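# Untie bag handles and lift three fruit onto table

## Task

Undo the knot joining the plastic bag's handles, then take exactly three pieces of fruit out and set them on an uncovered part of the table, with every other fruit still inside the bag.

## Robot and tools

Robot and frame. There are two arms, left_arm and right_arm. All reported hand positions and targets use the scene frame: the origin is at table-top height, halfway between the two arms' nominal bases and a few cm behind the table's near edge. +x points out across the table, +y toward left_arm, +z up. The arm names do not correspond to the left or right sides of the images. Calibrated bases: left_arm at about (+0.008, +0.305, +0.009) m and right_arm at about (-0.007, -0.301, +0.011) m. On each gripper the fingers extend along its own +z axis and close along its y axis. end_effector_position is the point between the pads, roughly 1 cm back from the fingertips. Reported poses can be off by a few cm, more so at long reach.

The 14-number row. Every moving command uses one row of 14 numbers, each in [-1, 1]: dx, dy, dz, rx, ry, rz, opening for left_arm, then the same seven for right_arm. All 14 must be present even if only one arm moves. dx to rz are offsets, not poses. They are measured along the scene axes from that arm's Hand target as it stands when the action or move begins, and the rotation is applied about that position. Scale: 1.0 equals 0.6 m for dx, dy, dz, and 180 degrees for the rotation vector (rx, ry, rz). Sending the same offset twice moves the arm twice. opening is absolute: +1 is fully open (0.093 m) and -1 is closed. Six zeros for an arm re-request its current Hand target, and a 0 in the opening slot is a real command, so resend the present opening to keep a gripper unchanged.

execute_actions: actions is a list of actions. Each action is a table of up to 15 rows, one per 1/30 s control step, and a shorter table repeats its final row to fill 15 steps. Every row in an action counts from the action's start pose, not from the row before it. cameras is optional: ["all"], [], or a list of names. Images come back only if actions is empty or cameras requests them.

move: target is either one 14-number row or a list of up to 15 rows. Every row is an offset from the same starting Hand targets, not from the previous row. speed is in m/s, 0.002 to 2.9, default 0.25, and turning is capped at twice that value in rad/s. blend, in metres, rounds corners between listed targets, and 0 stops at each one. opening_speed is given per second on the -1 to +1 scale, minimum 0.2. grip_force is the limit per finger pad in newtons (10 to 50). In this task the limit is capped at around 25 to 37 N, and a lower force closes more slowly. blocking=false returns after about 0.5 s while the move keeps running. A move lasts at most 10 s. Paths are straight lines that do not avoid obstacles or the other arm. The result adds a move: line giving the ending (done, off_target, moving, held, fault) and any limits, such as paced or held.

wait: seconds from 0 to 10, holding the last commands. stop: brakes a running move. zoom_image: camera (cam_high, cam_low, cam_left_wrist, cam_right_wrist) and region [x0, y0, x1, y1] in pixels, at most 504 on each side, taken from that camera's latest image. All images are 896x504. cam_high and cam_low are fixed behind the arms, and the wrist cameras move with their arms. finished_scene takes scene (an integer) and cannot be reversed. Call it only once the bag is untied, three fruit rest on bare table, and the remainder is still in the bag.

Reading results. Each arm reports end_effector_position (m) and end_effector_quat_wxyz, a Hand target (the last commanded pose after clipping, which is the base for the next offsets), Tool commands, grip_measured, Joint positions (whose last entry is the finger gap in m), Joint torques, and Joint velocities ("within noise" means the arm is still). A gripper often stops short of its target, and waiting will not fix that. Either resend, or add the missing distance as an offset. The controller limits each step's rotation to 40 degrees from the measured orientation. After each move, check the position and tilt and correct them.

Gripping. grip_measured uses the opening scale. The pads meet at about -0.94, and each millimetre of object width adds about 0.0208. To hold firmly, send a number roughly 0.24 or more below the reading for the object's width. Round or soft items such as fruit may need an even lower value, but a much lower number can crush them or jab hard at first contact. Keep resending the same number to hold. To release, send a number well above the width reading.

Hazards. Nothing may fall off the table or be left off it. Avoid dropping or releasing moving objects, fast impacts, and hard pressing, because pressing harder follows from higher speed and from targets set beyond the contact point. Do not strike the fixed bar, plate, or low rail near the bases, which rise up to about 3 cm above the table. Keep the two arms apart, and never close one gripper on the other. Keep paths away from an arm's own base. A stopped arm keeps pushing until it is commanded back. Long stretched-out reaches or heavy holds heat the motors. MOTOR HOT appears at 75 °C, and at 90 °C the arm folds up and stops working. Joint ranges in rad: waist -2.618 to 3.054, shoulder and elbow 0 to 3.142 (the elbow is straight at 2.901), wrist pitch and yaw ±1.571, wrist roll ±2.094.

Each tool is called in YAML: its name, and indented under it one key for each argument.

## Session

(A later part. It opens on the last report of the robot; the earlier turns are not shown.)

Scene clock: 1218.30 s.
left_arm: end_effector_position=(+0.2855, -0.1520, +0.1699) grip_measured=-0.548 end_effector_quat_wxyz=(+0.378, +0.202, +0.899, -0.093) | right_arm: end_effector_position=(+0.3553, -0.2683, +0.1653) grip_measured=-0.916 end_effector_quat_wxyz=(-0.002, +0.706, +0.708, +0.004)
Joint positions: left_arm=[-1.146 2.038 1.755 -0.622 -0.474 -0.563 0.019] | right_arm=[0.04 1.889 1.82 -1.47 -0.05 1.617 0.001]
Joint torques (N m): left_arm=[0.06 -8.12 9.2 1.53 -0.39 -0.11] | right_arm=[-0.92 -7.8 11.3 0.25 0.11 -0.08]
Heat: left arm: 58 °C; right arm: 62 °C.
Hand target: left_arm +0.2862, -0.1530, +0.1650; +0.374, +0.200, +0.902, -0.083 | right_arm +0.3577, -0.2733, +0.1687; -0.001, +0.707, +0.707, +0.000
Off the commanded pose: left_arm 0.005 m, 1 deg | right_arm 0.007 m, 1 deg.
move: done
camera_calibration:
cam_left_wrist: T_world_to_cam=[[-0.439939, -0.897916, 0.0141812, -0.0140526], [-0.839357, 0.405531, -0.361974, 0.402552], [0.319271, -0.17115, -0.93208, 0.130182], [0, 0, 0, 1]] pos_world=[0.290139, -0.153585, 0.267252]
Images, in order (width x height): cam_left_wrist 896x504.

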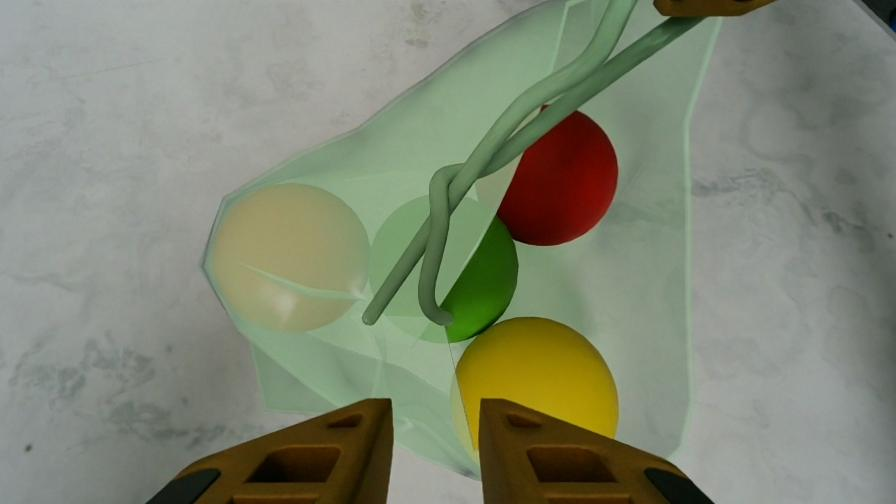

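move:
  target: [0.0397,-0.0117,-0.0333,0,0,0,-0.55,0,0,0,0,0,0,-1]
  speed: 0.1
  cameras: ["cam_left_wrist"]

zoom_image:
  camera: "cam_left_wrist"
  region: [290, 230, 590, 470]

Scene clock: 1246.30 s.
left_arm: end_effector_position=(+0.3072, -0.1542, +0.1468) grip_measured=-0.548 end_effector_quat_wxyz=(+0.375, +0.196, +0.903, -0.079) | right_arm: end_effector_position=(+0.3553, -0.2683, +0.1653) grip_measured=-0.916 end_effector_quat_wxyz=(-0.002, +0.706, +0.708, +0.004)
Joint positions: left_arm=[-1.11 2.111 1.78 -0.589 -0.471 -0.547 0.019] | right_arm=[0.04 1.889 1.82 -1.47 -0.05 1.617 0.001]
Joint torques (N m): left_arm=[0.64 -8.81 9.1 1.78 -0.2 0.07] | right_arm=[-1.1 -7.71 11.15 0.24 0.14 -0.06]
Heat: left arm: 59 °C; right arm: 63 °C.
Hand target: left_arm +0.3099, -0.1600, +0.1450; +0.374, +0.200, +0.902, -0.083 | right_arm +0.3577, -0.2733, +0.1687; -0.001, +0.707, +0.707, +0.000
Off the commanded pose: left_arm 0.007 m, 1 deg | right_arm 0.007 m, 1 deg.
move: done
camera_calibration:
cam_left_wrist: T_world_to_cam=[[-0.419427, -0.907778, -0.00459572, -0.011267], [-0.849365, 0.394215, -0.350962, 0.413004], [0.320407, -0.143299, -0.936378, 0.105911], [0, 0, 0, 1]] pos_world=[0.31213, -0.157863, 0.244069]
Images, in order (width x height): cam_left_wrist 896x504.

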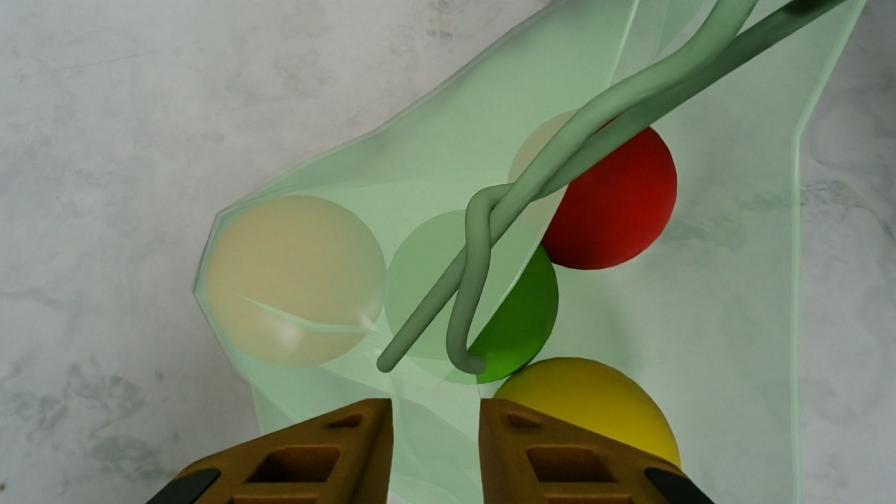

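Scaled by 1.680 from the camera's 896x504 image, which has a finer 1280x720 frame.

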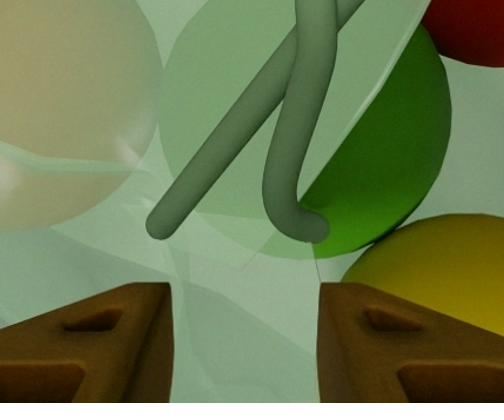

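move:
  target: [0.0352,-0.0225,-0.045,0,0,0,-0.55,0,0,0,0,0,0,-1]
  speed: 0.08
  cameras: ["cam_left_wrist"]

zoom_image:
  camera: "cam_left_wrist"
  region: [290, 260, 590, 504]

Scene clock: 1263.83 s.
left_arm: end_effector_position=(+0.3278, -0.1685, +0.1206) grip_measured=-0.548 end_effector_quat_wxyz=(+0.376, +0.196, +0.902, -0.079) | right_arm: end_effector_position=(+0.3553, -0.2683, +0.1653) grip_measured=-0.916 end_effector_quat_wxyz=(-0.002, +0.706, +0.708, +0.004)
Joint positions: left_arm=[-1.085 2.213 1.836 -0.53 -0.455 -0.523 0.019] | right_arm=[0.04 1.889 1.82 -1.47 -0.05 1.617 0.001]
Joint torques (N m): left_arm=[0.75 -9.37 9.06 1.8 -0.17 0.12] | right_arm=[-1.06 -7.72 11.28 0.24 0.11 -0.09]
Heat: left arm: 61 °C; right arm: 64 °C.
Hand target: left_arm +0.3311, -0.1735, +0.1181; +0.374, +0.200, +0.902, -0.083 | right_arm +0.3577, -0.2733, +0.1687; -0.001, +0.707, +0.707, +0.000
Off the commanded pose: left_arm 0.007 m, 1 deg | right_arm 0.007 m, 1 deg.
move: done
camera_calibration:
cam_left_wrist: T_world_to_cam=[[-0.419891, -0.907566, -0.00380871, -0.0156576], [-0.849064, 0.3943, -0.351594, 0.426869], [0.320597, -0.144398, -0.936145, 0.0724713], [0, 0, 0, 1]] pos_world=[0.33263, -0.17206, 0.217869]
Images, in order (width x height): cam_left_wrist 896x504.

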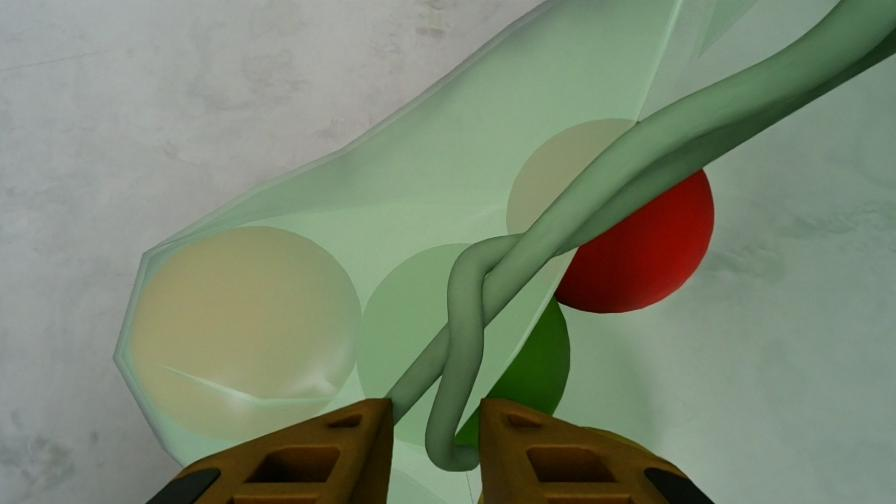

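Scaled by 1.680 from the camera's 896x504 image, which has a finer 1280x720 frame.

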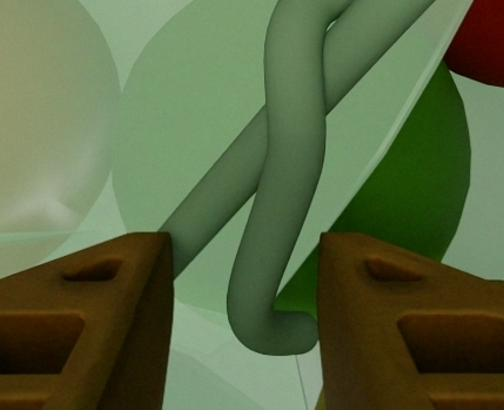

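move:
  target: [0.0083,-0.0033,-0.0175,0,0,0,-0.55,0,0,0,0,0,0,-1]
  speed: 0.08
  cameras: ["cam_left_wrist"]

zoom_image:
  camera: "cam_left_wrist"
  region: [290, 260, 590, 504]

Scene clock: 1285.87 s.
left_arm: end_effector_position=(+0.3323, -0.1715, +0.1124) grip_measured=-0.548 end_effector_quat_wxyz=(+0.377, +0.196, +0.902, -0.081) | right_arm: end_effector_position=(+0.3553, -0.2683, +0.1653) grip_measured=-0.916 end_effector_quat_wxyz=(-0.002, +0.706, +0.708, +0.004)
Joint positions: left_arm=[-1.079 2.235 1.836 -0.502 -0.451 -0.517 0.019] | right_arm=[0.04 1.889 1.82 -1.47 -0.05 1.617 0.001]
Joint torques (N m): left_arm=[0.81 -9.32 8.85 1.8 -0.15 0.08] | right_arm=[-1.07 -7.75 11.33 0.24 0.12 -0.07]
Heat: left arm: 62 °C; right arm: 64 °C.
Hand target: left_arm +0.3360, -0.1755, +0.1075; +0.374, +0.200, +0.902, -0.083 | right_arm +0.3577, -0.2733, +0.1687; -0.001, +0.707, +0.707, +0.000
Off the commanded pose: left_arm 0.007 m, 1 deg | right_arm 0.007 m, 1 deg.
move: done
camera_calibration:
cam_left_wrist: T_world_to_cam=[[-0.421246, -0.906945, -0.00154123, -0.0161459], [-0.847743, 0.394351, -0.354709, 0.428869], [0.32231, -0.148113, -0.934975, 0.0615691], [0, 0, 0, 1]] pos_world=[0.336925, -0.174649, 0.209665]
Images, in order (width x height): cam_left_wrist 896x504.

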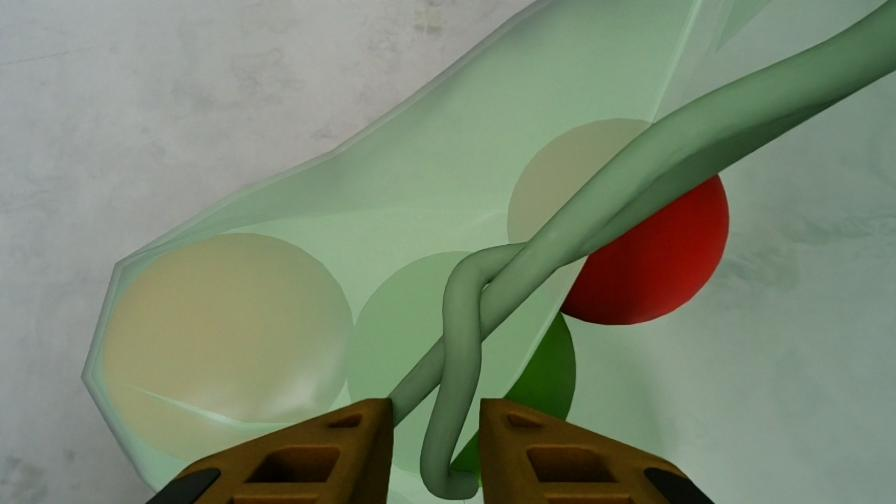

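Scaled by 1.680 from the camera's 896x504 image, which has a finer 1280x720 frame.

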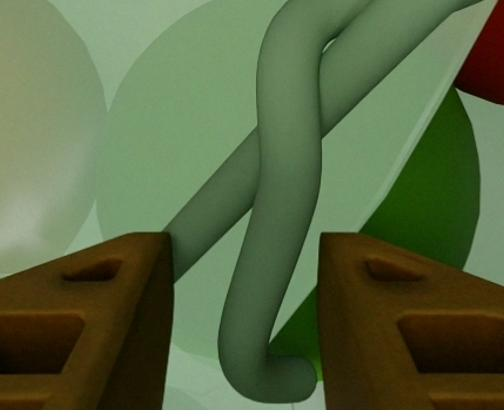

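move:
  target: [0,0,0,0,0,0,-1,0,0,0,0,0,0,-1]
  opening_speed: 0.6
  cameras: ["cam_left_wrist"]

zoom_image:
  camera: "cam_left_wrist"
  region: [290, 260, 590, 504]

Scene clock: 1293.87 s.
left_arm: end_effector_position=(+0.3323, -0.1716, +0.1124) grip_measured=-0.905 end_effector_quat_wxyz=(+0.377, +0.196, +0.902, -0.081) | right_arm: end_effector_position=(+0.3553, -0.2683, +0.1653) grip_measured=-0.916 end_effector_quat_wxyz=(-0.002, +0.706, +0.708, +0.004)
Joint positions: left_arm=[-1.079 2.235 1.836 -0.501 -0.45 -0.517 0.002] | right_arm=[0.04 1.889 1.82 -1.47 -0.05 1.617 0.001]
Joint torques (N m): left_arm=[0.77 -9.37 8.81 1.81 -0.14 0.07] | right_arm=[-0.99 -7.86 11.22 0.24 0.12 -0.08]
Heat: left arm: 63 °C; right arm: 65 °C.
Hand target: left_arm +0.3360, -0.1755, +0.1075; +0.374, +0.200, +0.902, -0.083 | right_arm +0.3577, -0.2733, +0.1687; -0.001, +0.707, +0.707, +0.000
Off the commanded pose: left_arm 0.007 m, 1 deg | right_arm 0.007 m, 1 deg.
move: done
camera_calibration:
cam_left_wrist: T_world_to_cam=[[-0.421435, -0.906858, -0.00109016, -0.0162508], [-0.847692, 0.394366, -0.354815, 0.428916], [0.322197, -0.148607, -0.934936, 0.0614975], [0, 0, 0, 1]] pos_world=[0.336926, -0.174748, 0.209664]
Images, in order (width x height): cam_left_wrist 896x504.

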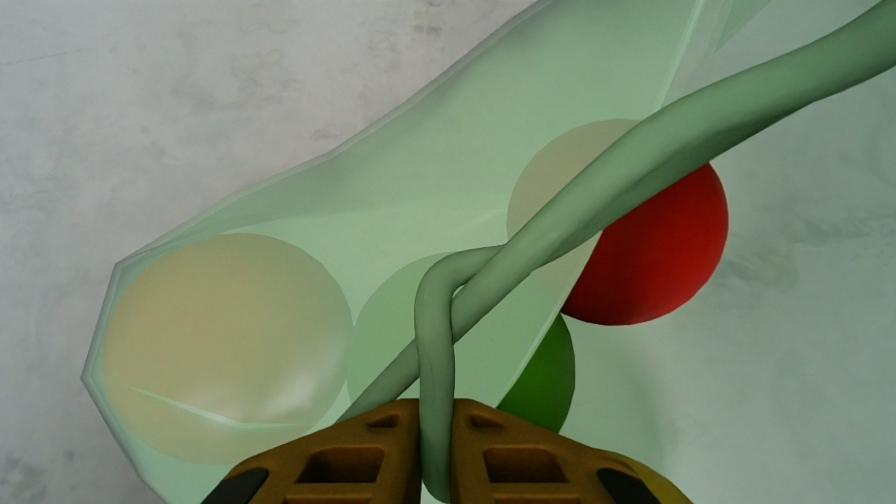

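Scaled by 1.680 from the camera's 896x504 image, which has a finer 1280x720 frame.

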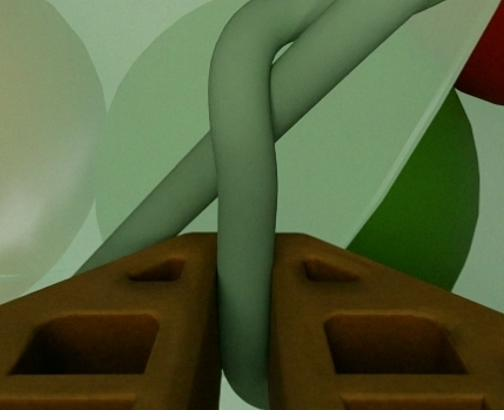

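move:
  target: [-0.05,0.09,0.0,0,0,0,-1,0,-0.05,-0.03,0,0,0,-1]
  speed: 0.06
  cameras: ["cam_left_wrist","cam_high"]

zoom_image:
  camera: "cam_high"
  region: [350, 120, 520, 255]

Scene clock: 1305.70 s.
left_arm: end_effector_position=(+0.3080, -0.1236, +0.0990) grip_measured=-0.905 end_effector_quat_wxyz=(+0.372, +0.198, +0.904, -0.075) | right_arm: end_effector_position=(+0.3570, -0.2979, +0.1564) grip_measured=-0.916 end_effector_quat_wxyz=(-0.001, +0.706, +0.708, +0.004)
Joint positions: left_arm=[-1.079 2.048 1.494 -0.364 -0.45 -0.517 0.002] | right_arm=[-0.041 1.889 1.779 -1.432 -0.05 1.535 0.001]
Joint torques (N m): left_arm=[0.47 -11.92 5.68 1.76 -0.17 0.04] | right_arm=[-1.21 -8.64 6.64 0.67 0.11 -0.1]
Heat: left arm: 64 °C; right arm: 64 °C.
Hand target: left_arm +0.3060, -0.1215, +0.1076; +0.374, +0.200, +0.902, -0.083 | right_arm +0.3578, -0.3034, +0.1507; +0.000, +0.707, +0.707, +0.000
Off the commanded pose: left_arm 0.009 m, 1 deg | right_arm 0.008 m, 0 deg.
move: done
camera_calibration:
cam_left_wrist: T_world_to_cam=[[-0.421359, -0.90682, -0.0115941, 0.0180123], [-0.850492, 0.39956, -0.342076, 0.384917], [0.314833, -0.134276, -0.939601, 0.068328], [0, 0, 0, 1]] pos_world=[0.313447, -0.128289, 0.196081]
Images, in order (width x height): cam_high 896x504, cam_left_wrist 896x504.

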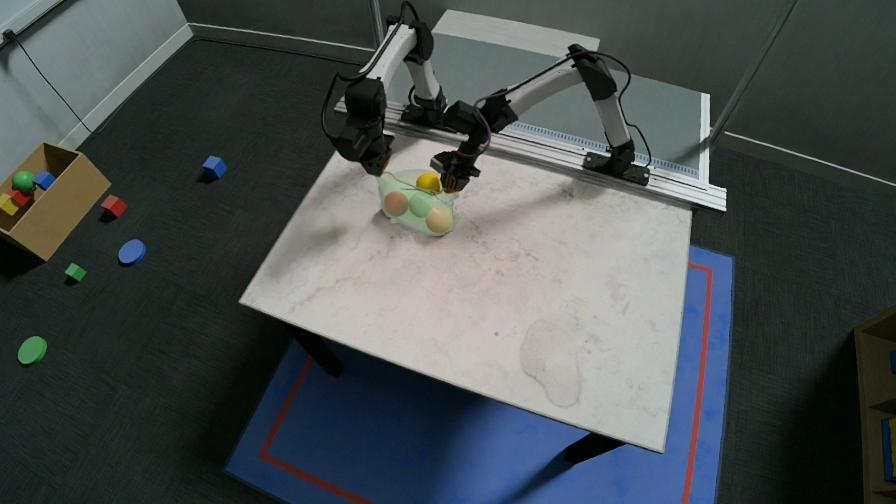

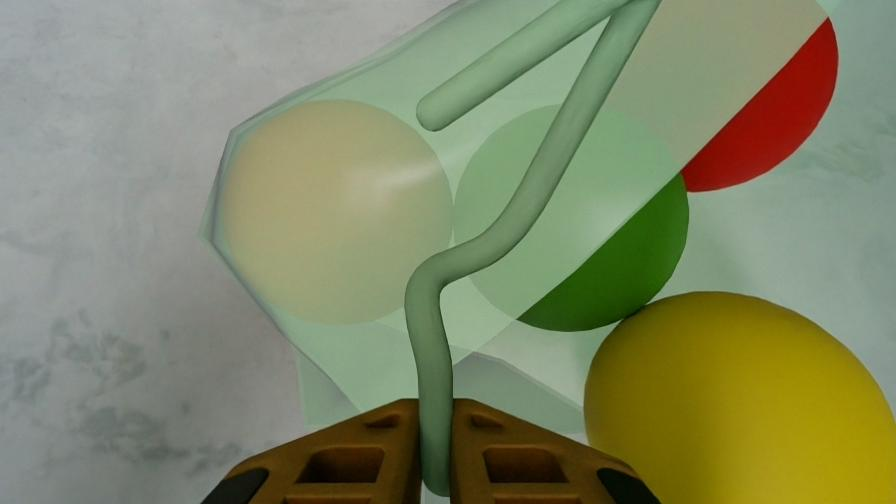

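Scaled by 2.965 from the camera's 896x504 image, which has a finer 1280x720 frame.

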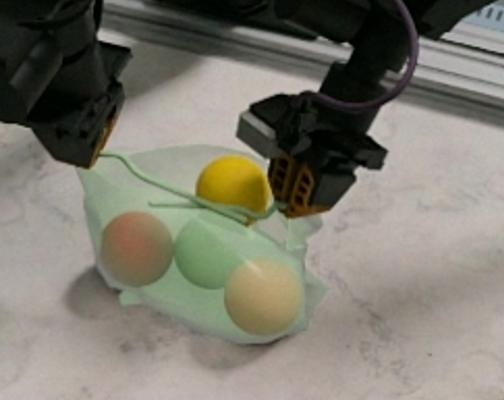

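move:
  target: [-0.05,0.06,0.02,0,0,0,-1,0,-0.03,0.0,0,0,0,-1]
  speed: 0.06
  cameras: ["cam_left_wrist","cam_high","cam_right_wrist"]

zoom_image:
  camera: "cam_high"
  region: [350, 120, 520, 255]

Scene clock: 1316.77 s.
left_arm: end_effector_position=(+0.2786, -0.0895, +0.1143) grip_measured=-0.905 end_effector_quat_wxyz=(+0.371, +0.205, +0.902, -0.080) | right_arm: end_effector_position=(+0.3565, -0.3154, +0.1572) grip_measured=-0.916 end_effector_quat_wxyz=(+0.001, +0.705, +0.709, +0.004)
Joint positions: left_arm=[-1.101 1.866 1.301 -0.352 -0.45 -0.524 0.002] | right_arm=[-0.09 1.889 1.779 -1.431 -0.05 1.485 0.001]
Joint torques (N m): left_arm=[-0.01 -10.35 5.68 1.73 -0.35 -0.12] | right_arm=[-1.2 -8.09 6.93 0.66 0.1 -0.12]
Heat: left arm: 66 °C; right arm: 61 °C.
Hand target: left_arm +0.2760, -0.0855, +0.1196; +0.374, +0.200, +0.902, -0.083 | right_arm +0.3578, -0.3214, +0.1507; +0.000, +0.707, +0.707, +0.000
Off the commanded pose: left_arm 0.007 m, 1 deg | right_arm 0.009 m, 1 deg.
move: done
camera_calibration:
cam_left_wrist: T_world_to_cam=[[-0.436478, -0.899693, -0.00634214, 0.0410153], [-0.844506, 0.412116, -0.342008, 0.350947], [0.310315, -0.143923, -0.939676, 0.0970476], [0, 0, 0, 1]] pos_world=[0.284164, -0.0937621, 0.21148]
cam_right_wrist: T_world_to_cam=[[-0.999871, -0.0141583, -0.00754428, 0.353041], [-0.0160092, 0.911016, 0.412061, 0.268106], [0.00103889, 0.412129, -0.911125, 0.358721], [0, 0, 0, 1]] pos_world=[0.356915, -0.387089, 0.219027]
Images, in order (width x height): cam_high 896x504, cam_left_wrist 896x504, cam_right_wrist 896x504.

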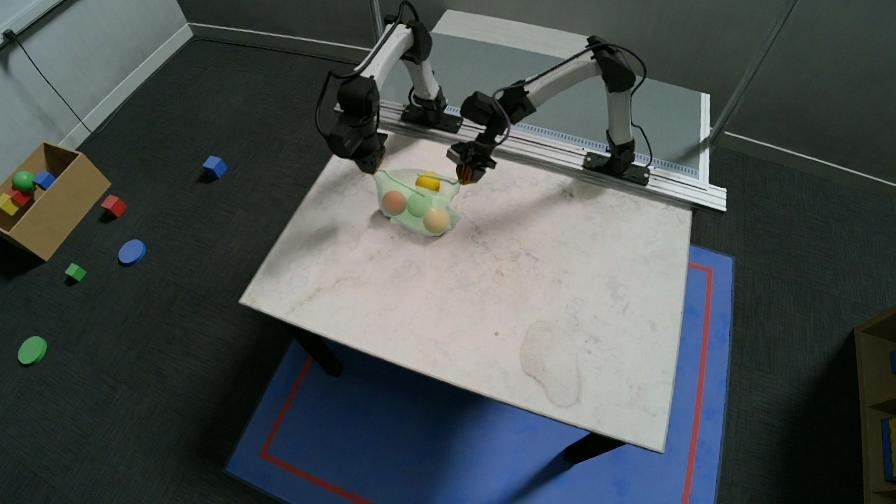

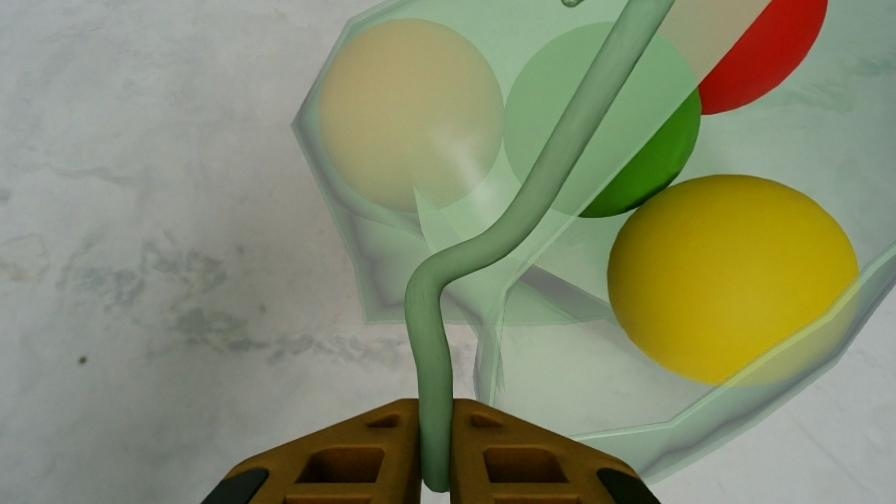

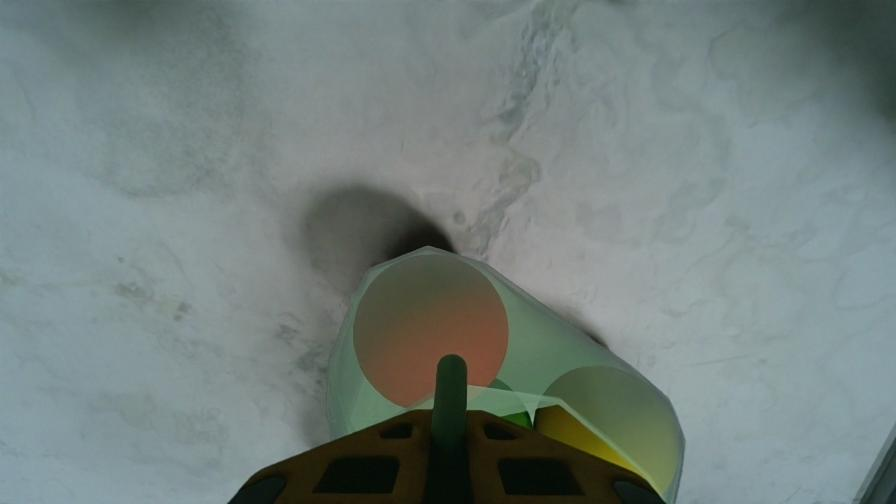

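Scaled by 2.965 from the camera's 896x504 image, which has a finer 1280x720 frame.

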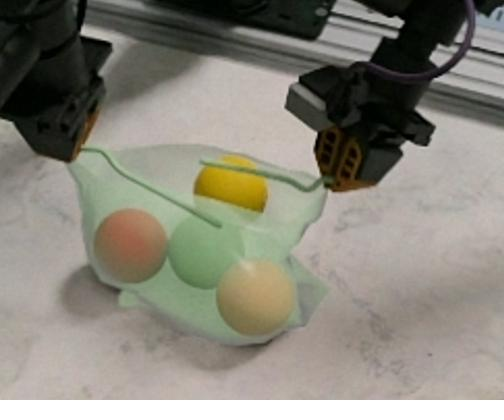

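move:
  target: [-0.01,0.05,-0.115,0,0,0,-1,0,-0.04,-0.155,0,0,0,-1]
  speed: 0.1
  cameras: ["cam_left_wrist","cam_high","cam_right_wrist"]

zoom_image:
  camera: "cam_high"
  region: [350, 120, 520, 255]

Scene clock: 1355.17 s.
left_arm: end_effector_position=(+0.2720, -0.0667, +0.0602) grip_measured=-0.905 end_effector_quat_wxyz=(+0.387, +0.193, +0.896, -0.100) | right_arm: end_effector_position=(+0.3554, -0.3359, +0.0658) grip_measured=-0.916 end_effector_quat_wxyz=(-0.007, +0.704, +0.710, +0.004)
Joint positions: left_arm=[-1.093 1.862 1.018 -0.018 -0.45 -0.524 0.002] | right_arm=[-0.14 1.931 1.468 -1.093 -0.061 1.431 0.001]
Joint torques (N m): left_arm=[1.02 -8.06 4.88 1.59 -0.21 0.04] | right_arm=[-1.47 -8.05 6.74 0.83 0.22 -0.1]
Heat: left arm: 63 °C; right arm: 56 °C.
Hand target: left_arm +0.2701, -0.0554, +0.0506; +0.374, +0.200, +0.902, -0.083 | right_arm +0.3577, -0.3454, +0.0577; +0.000, +0.707, +0.707, +0.000
Off the commanded pose: left_arm 0.015 m, 3 deg | right_arm 0.013 m, 1 deg.
move: off_target (left_arm, right_arm)
camera_calibration:
cam_left_wrist: T_world_to_cam=[[-0.430809, -0.901989, 0.0286285, 0.0544376], [-0.838486, 0.388346, -0.382268, 0.316731], [0.333683, -0.188689, -0.923608, 0.0411498], [0, 0, 0, 1]] pos_world=[0.275295, -0.0661344, 0.157524]
cam_right_wrist: T_world_to_cam=[[-0.999837, -0.0177111, 0.00362693, 0.349058], [-0.0145258, 0.906449, 0.422066, 0.321646], [-0.0107629, 0.421944, -0.906558, 0.291064], [0, 0, 0, 1]] pos_world=[0.356806, -0.408186, 0.126844]
Images, in order (width x height): cam_high 896x504, cam_left_wrist 896x504, cam_right_wrist 896x504.

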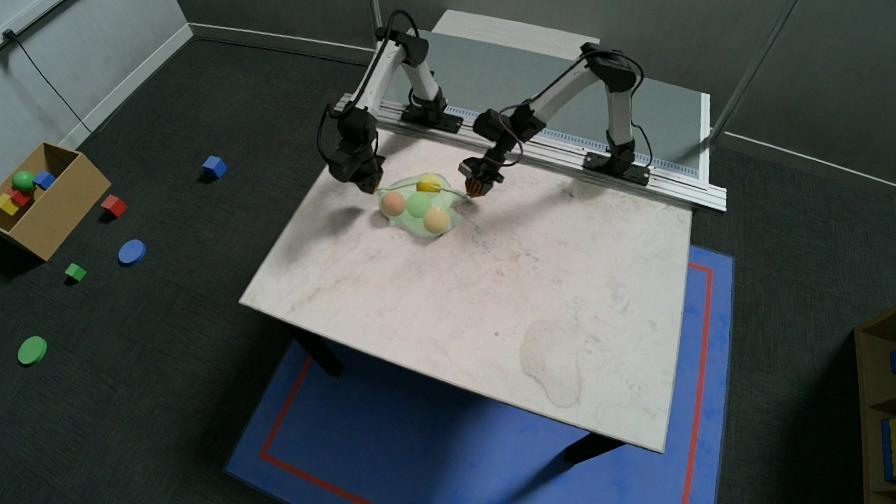

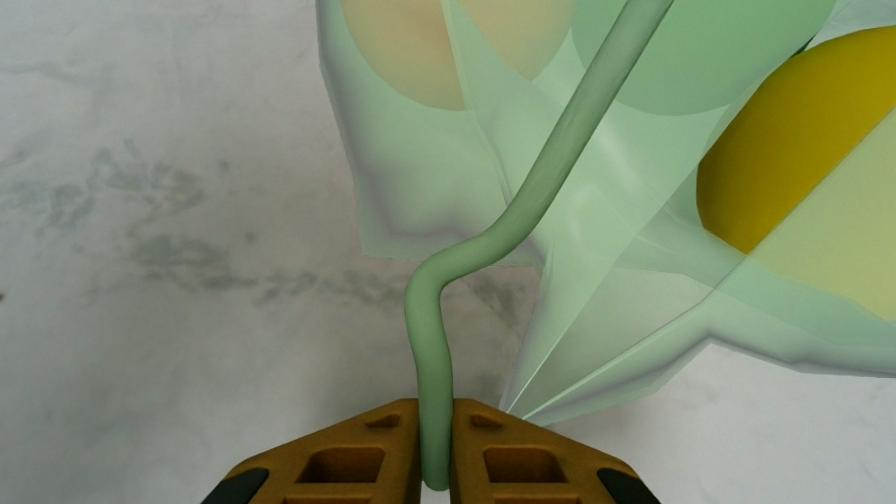

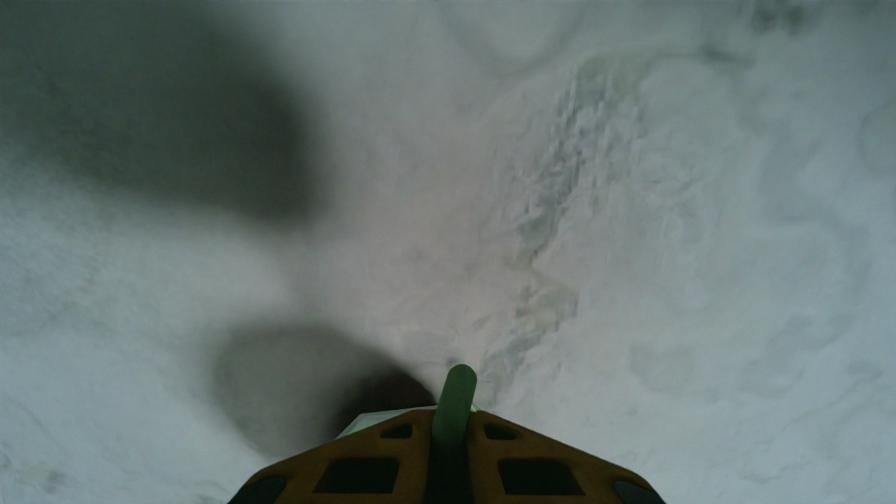

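Scaled by 2.965 from the camera's 896x504 image, which has a finer 1280x720 frame.

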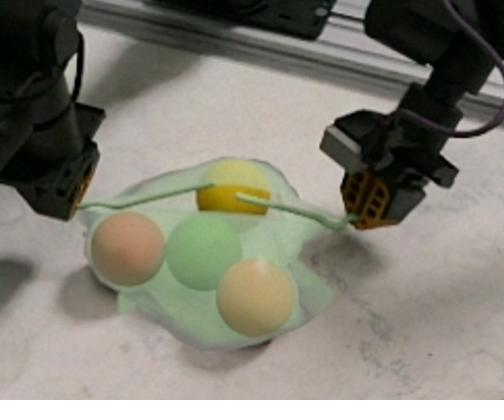

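move:
  target:
    - [0.01,-0.06,0.03,0,0,0,-1,0,0.07,0,0,0,0,-1]
    - [0.01,-0.06,0.03,0,0,0,-1,0,0.07,0,0,0,0,-0.4]
    - [0.01,-0.06,0.03,0,0,0,-1,0,0.0,0.25,0,0,0,-0.4]
  speed: 0.12
  opening_speed: 1.0
  blend: [0,0,0]
  cameras: ["cam_left_wrist","cam_high","cam_right_wrist"]

zoom_image:
  camera: "cam_high"
  region: [350, 120, 520, 255]

Scene clock: 1376.60 s.
left_arm: end_effector_position=(+0.2752, -0.0909, +0.0725) grip_measured=-0.905 end_effector_quat_wxyz=(+0.378, +0.202, +0.899, -0.092) | right_arm: end_effector_position=(+0.3609, -0.3409, +0.1892) grip_measured=-0.401 end_effector_quat_wxyz=(+0.005, +0.707, +0.707, +0.011)
Joint positions: left_arm=[-1.11 1.918 1.173 -0.147 -0.453 -0.531 0.002] | right_arm=[-0.166 1.931 1.961 -1.561 -0.058 1.415 0.026]
Joint torques (N m): left_arm=[0.16 -7.05 8.35 1.56 -0.36 -0.11] | right_arm=[-1.06 -12.49 10.69 0.3 0.14 -0.05]
Heat: left arm: 59 °C; right arm: 56 °C.
Hand target: left_arm +0.2761, -0.0915, +0.0686; +0.374, +0.200, +0.902, -0.083 | right_arm +0.3577, -0.3453, +0.2077; -0.001, +0.707, +0.707, +0.000
Off the commanded pose: left_arm 0.004 m, 1 deg | right_arm 0.019 m, 1 deg.
joint sent to its limit (right arm) — joint 4 (wrist pitch), lower limit. The joint targets are off in orientation, not in position.
move: off_target (right_arm)
camera_calibration:
cam_left_wrist: T_world_to_cam=[[-0.439944, -0.897932, 0.0128938, 0.0377412], [-0.83916, 0.405951, -0.361959, 0.33381], [0.31978, -0.170062, -0.932105, 0.0531203], [0, 0, 0, 1]] pos_world=[0.279737, -0.0925878, 0.169853]
cam_right_wrist: T_world_to_cam=[[-0.9997, -0.00906181, -0.0227524, 0.361787], [-0.0176862, 0.909759, 0.41476, 0.277869], [0.0169407, 0.415038, -0.909647, 0.39339], [0, 0, 0, 1]] pos_world=[0.359928, -0.412787, 0.250829]
Images, in order (width x height): cam_high 896x504, cam_left_wrist 896x504, cam_right_wrist 896x504.

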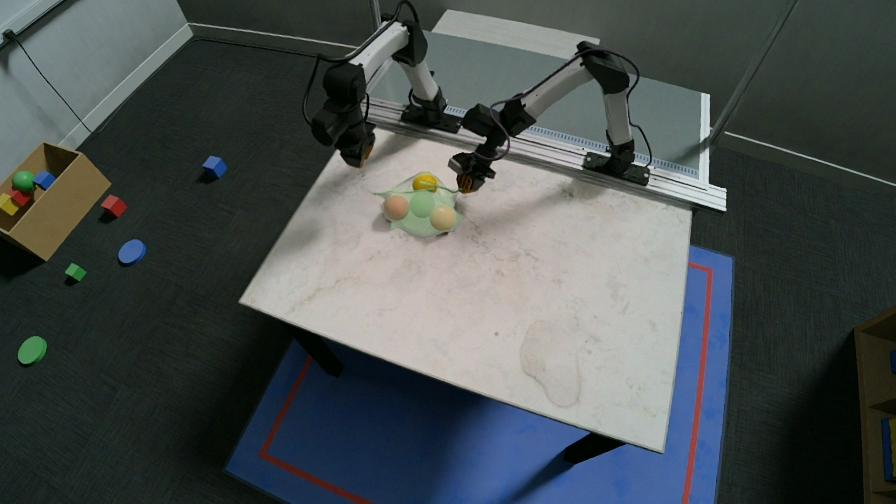

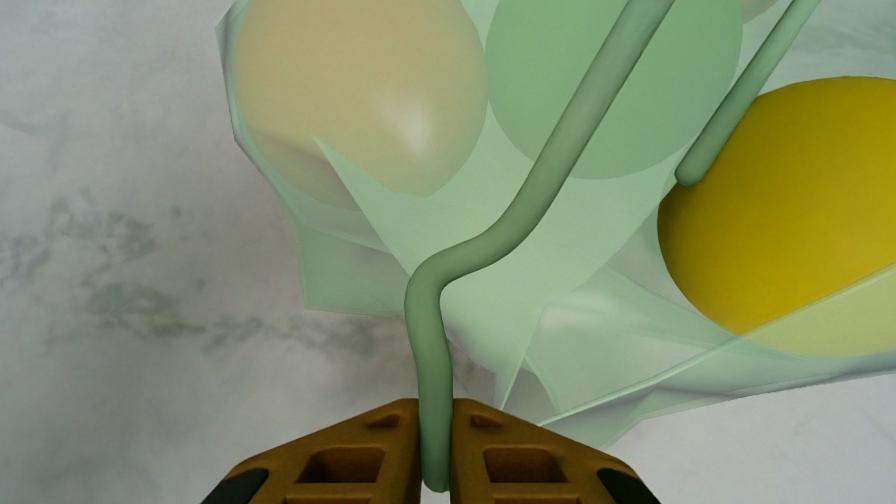

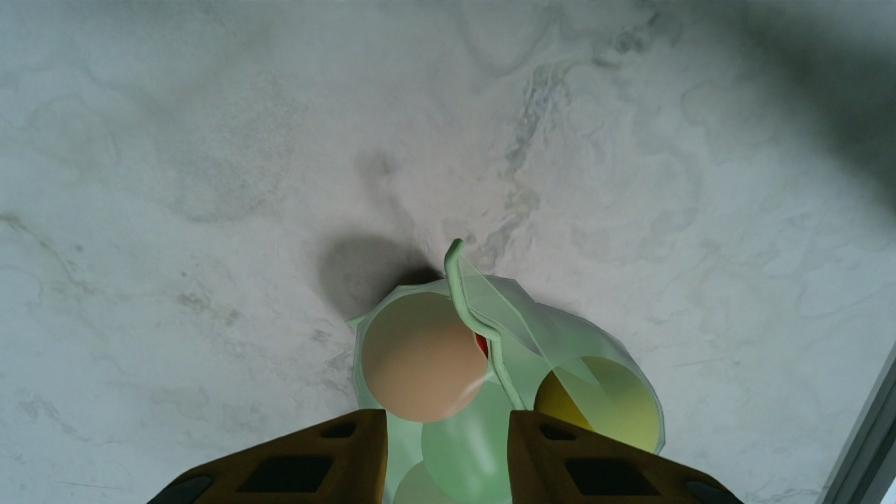

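Scaled by 2.965 from the camera's 896x504 image, which has a finer 1280x720 frame.

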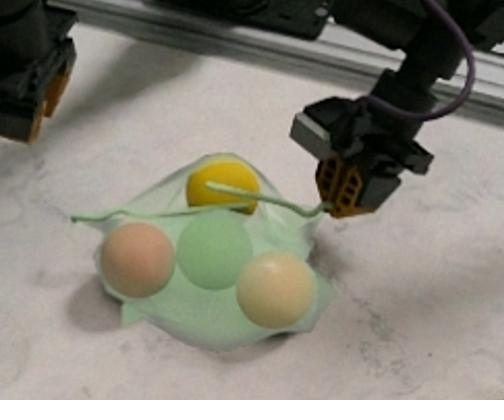

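move:
  target:
    - [0,0,0,0,0,0,-1,-0.02,0.05,0.09,-0.05,-0.05,0.25,-0.4]
    - [0,0,0,0,0,0,-1,-0.113,0.242,0.083,-0.109,-0.109,0.4915,-0.4]
  speed: 0.25
  blend: [0.03,0]
  cameras: ["cam_right_wrist","cam_left_wrist"]

zoom_image:
  camera: "cam_right_wrist"
  region: [200, 100, 700, 400]

Scene clock: 1397.37 s.
left_arm: end_effector_position=(+0.2752, -0.0909, +0.0725) grip_measured=-0.905 end_effector_quat_wxyz=(+0.378, +0.202, +0.899, -0.092) | right_arm: end_effector_position=(+0.2917, -0.1982, +0.2531) grip_measured=-0.401 end_effector_quat_wxyz=(+0.202, +0.004, +0.979, +0.002)
Joint positions: left_arm=[-1.11 1.918 1.173 -0.147 -0.453 -0.531 0.002] | right_arm=[0.359 1.402 1.572 -1.32 0.111 0.36 0.026]
Joint torques (N m): left_arm=[0.13 -7.02 8.36 1.58 -0.35 -0.11] | right_arm=[0.05 -7.45 6.98 1.66 0.24 -0.1]
Heat: left arm: 56 °C; right arm: 59 °C.
Hand target: left_arm +0.2761, -0.0915, +0.0686; +0.374, +0.200, +0.902, -0.083 | right_arm +0.2899, -0.2001, +0.2574; +0.216, +0.000, +0.976, +0.000
Off the commanded pose: left_arm 0.004 m, 1 deg | right_arm 0.005 m, 2 deg.
move: done
camera_calibration:
cam_left_wrist: T_world_to_cam=[[-0.439944, -0.897932, 0.0128938, 0.0377412], [-0.83916, 0.405951, -0.361959, 0.33381], [0.31978, -0.170062, -0.932105, 0.0531203], [0, 0, 0, 1]] pos_world=[0.279737, -0.0925878, 0.169853]
cam_right_wrist: T_world_to_cam=[[0.00186818, -0.999994, -0.00274601, -0.198158], [-0.9999, -0.00190652, 0.0140251, 0.327496], [-0.0140302, 0.00271953, -0.999898, 0.343567], [0, 0, 0, 1]] pos_world=[0.332653, -0.198467, 0.338394]
Images, in order (width x height): cam_left_wrist 896x504, cam_right_wrist 896x504.

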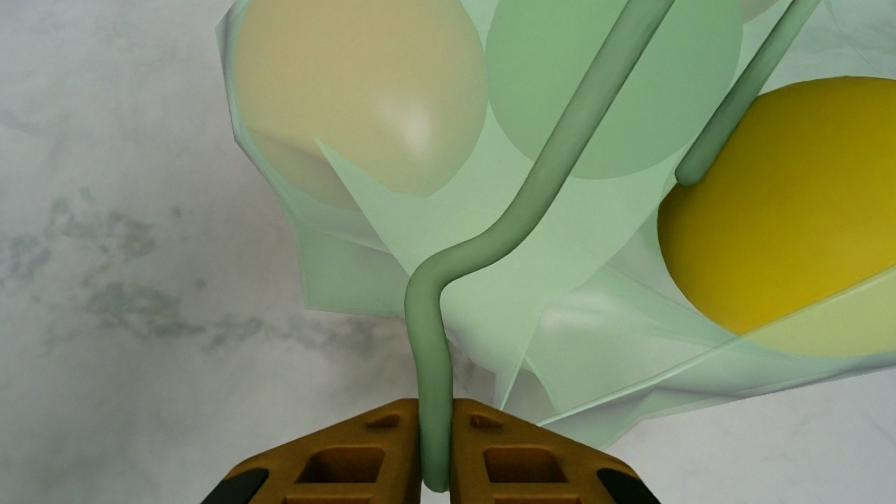

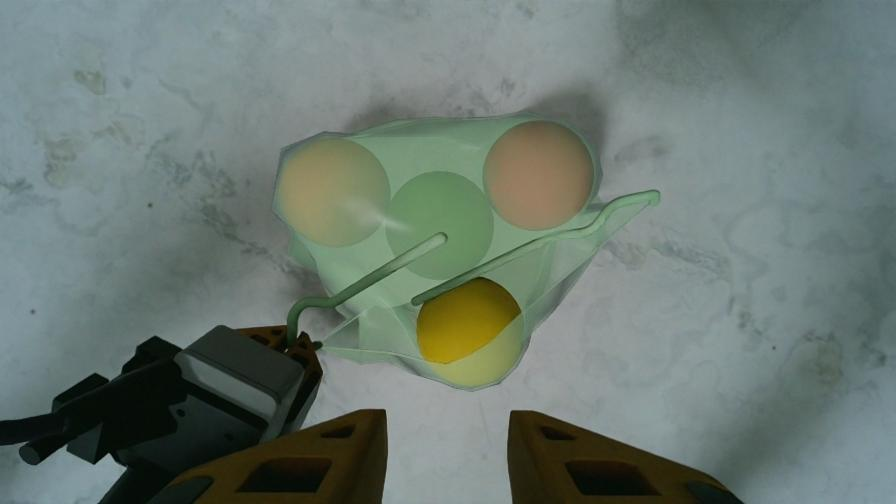

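Scaled by 1.008 from the camera's 896x504 image, which has a finer 1280x720 frame.

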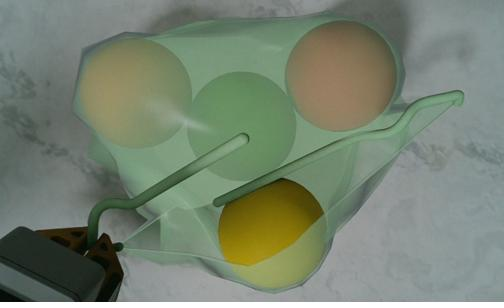

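move:
  target:
    - [0.0,0.0,-0.03,0,0,0,-1,0,0,0,0,0,0,-0.4]
    - [0.0,0.0,-0.03,0,0,0,-0.5,0,0,0,0,0,0,-0.4]
    - [-0.08,0.12,0.1,0,0,0,-0.5,0,0,0,0,0,0,-0.4]
    - [-0.12,0.45,0.15,0,0,0,-0.5,0,0,0,0,0,0,1]
  speed: 0.2
  opening_speed: 1.0
  blend: [0,0,0.04,0]
  cameras: ["cam_right_wrist"]

zoom_image:
  camera: "cam_right_wrist"
  region: [230, 80, 680, 410]

Scene clock: 1440.03 s.
left_arm: end_effector_position=(+0.2092, +0.1752, +0.1687) grip_measured=-0.502 end_effector_quat_wxyz=(+0.390, +0.192, +0.896, -0.089) | right_arm: end_effector_position=(+0.2919, -0.1982, +0.2532) grip_measured=+1.000 end_effector_quat_wxyz=(+0.202, +0.004, +0.979, +0.002)
Joint positions: left_arm=[-0.671 0.694 0.624 -0.696 -0.178 -0.198 0.021] | right_arm=[0.359 1.402 1.572 -1.319 0.111 0.359 0.093]
Joint torques (N m): left_arm=[0.69 -0.81 6.17 1.81 0 0.07] | right_arm=[0.14 -7.57 6.78 1.63 0.28 -0.1]
Heat: left arm: 54 °C; right arm: 56 °C.
Hand target: left_arm +0.2040, +0.1785, +0.1584; +0.374, +0.200, +0.902, -0.083 | right_arm +0.2899, -0.2001, +0.2574; +0.216, +0.000, +0.976, +0.000
Off the commanded pose: left_arm 0.012 m, 2 deg | right_arm 0.005 m, 2 deg.
move: off_target (left_arm); target 2's new opening was sent with left_arm's hand 0.012 m and 1 deg from that target
camera_calibration:
cam_right_wrist: T_world_to_cam=[[0.00247611, -0.999994, -0.00235311, -0.198394], [-0.999911, -0.00250679, 0.0131244, 0.327785], [-0.0131302, 0.0023204, -0.999911, 0.343293], [0, 0, 0, 1]] pos_world=[0.332754, -0.198368, 0.338493]
Images, in order (width x height): cam_right_wrist 896x504.

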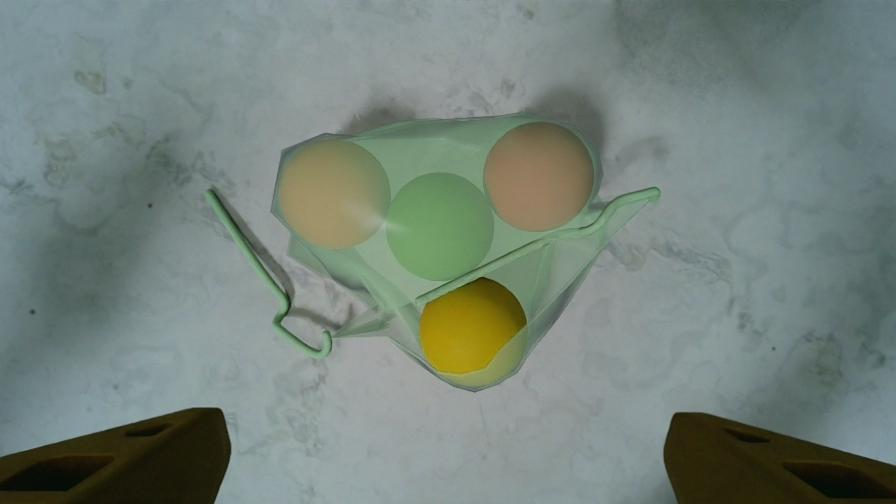

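Scaled by 1.120 from the camera's 896x504 image, which has a finer 1280x720 frame.

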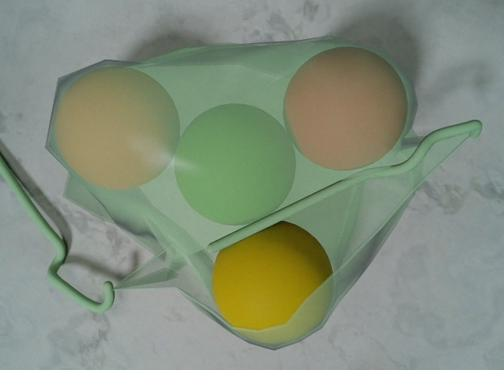

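move:
  target:
    - [0,0,0,0,0,0,-0.5,0.038,-0.125,-0.1957,0,0,0,-1]
    - [0,0,0,0,0,0,-0.5,0.038,-0.125,-0.385,0,0,0,-1]
    - [0,0,0,0,0,0,-0.5,-0.087,-0.135,-0.385,0,0,0,-1]
  speed: [0.2,0.1,0.07]
  cameras: ["cam_right_wrist","cam_high"]

zoom_image:
  camera: "cam_high"
  region: [350, 120, 520, 255]

Scene clock: 1508.47 s.
left_arm: end_effector_position=(+0.2092, +0.1752, +0.1687) grip_measured=-0.502 end_effector_quat_wxyz=(+0.390, +0.192, +0.896, -0.089) | right_arm: end_effector_position=(+0.2464, -0.2815, +0.0296) grip_measured=-0.987 end_effector_quat_wxyz=(+0.225, -0.001, +0.974, -0.002)
Joint positions: left_arm=[-0.671 0.694 0.624 -0.696 -0.178 -0.198 0.021] | right_arm=[0.064 1.169 0.452 -0.372 -0.003 0.08 0]
Joint torques (N m): left_arm=[0.65 -0.85 6.15 1.8 0.04 0.07] | right_arm=[0.13 -4.62 6.84 1.41 0 0.06]
Heat: left arm: 45 °C; right arm: 54 °C.
Hand target: left_arm +0.2040, +0.1785, +0.1584; +0.374, +0.200, +0.902, -0.083 | right_arm +0.2378, -0.2810, +0.0265; +0.216, +0.000, +0.976, +0.000
Off the commanded pose: left_arm 0.012 m, 2 deg | right_arm 0.009 m, 1 deg.
move: off_target (left_arm)
camera_calibration:
cam_right_wrist: T_world_to_cam=[[0.010664, -0.999914, 0.0076389, -0.284475], [-0.999352, -0.0109199, -0.0342926, 0.283959], [0.0343731, -0.00726825, -0.999383, 0.104996], [0, 0, 0, 1]] pos_world=[0.2832, -0.280587, 0.116842]
Images, in order (width x height): cam_high 896x504, cam_right_wrist 896x504.

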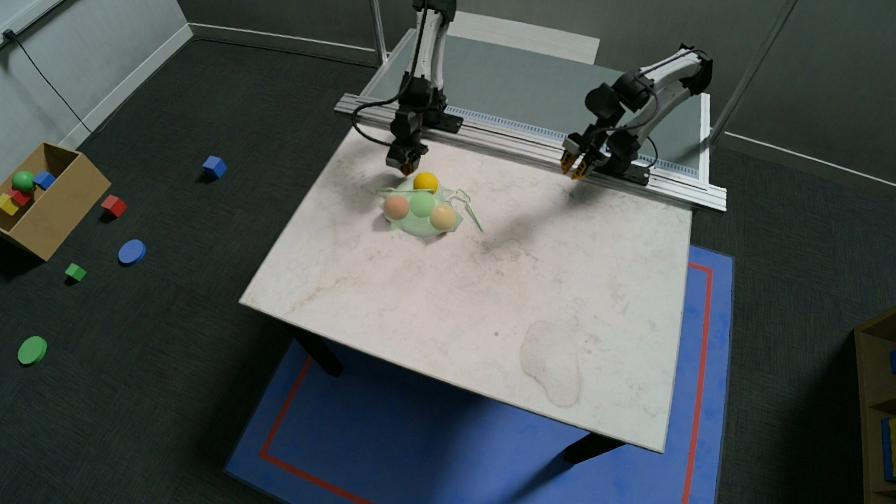

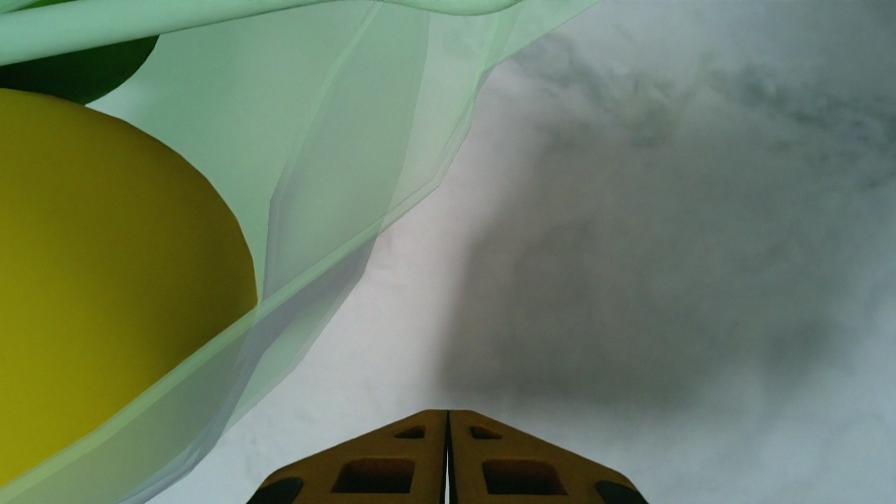

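Scaled by 2.965 from the camera's 896x504 image, which has a finer 1280x720 frame.

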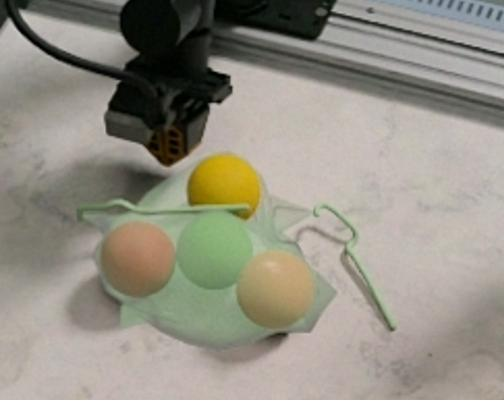

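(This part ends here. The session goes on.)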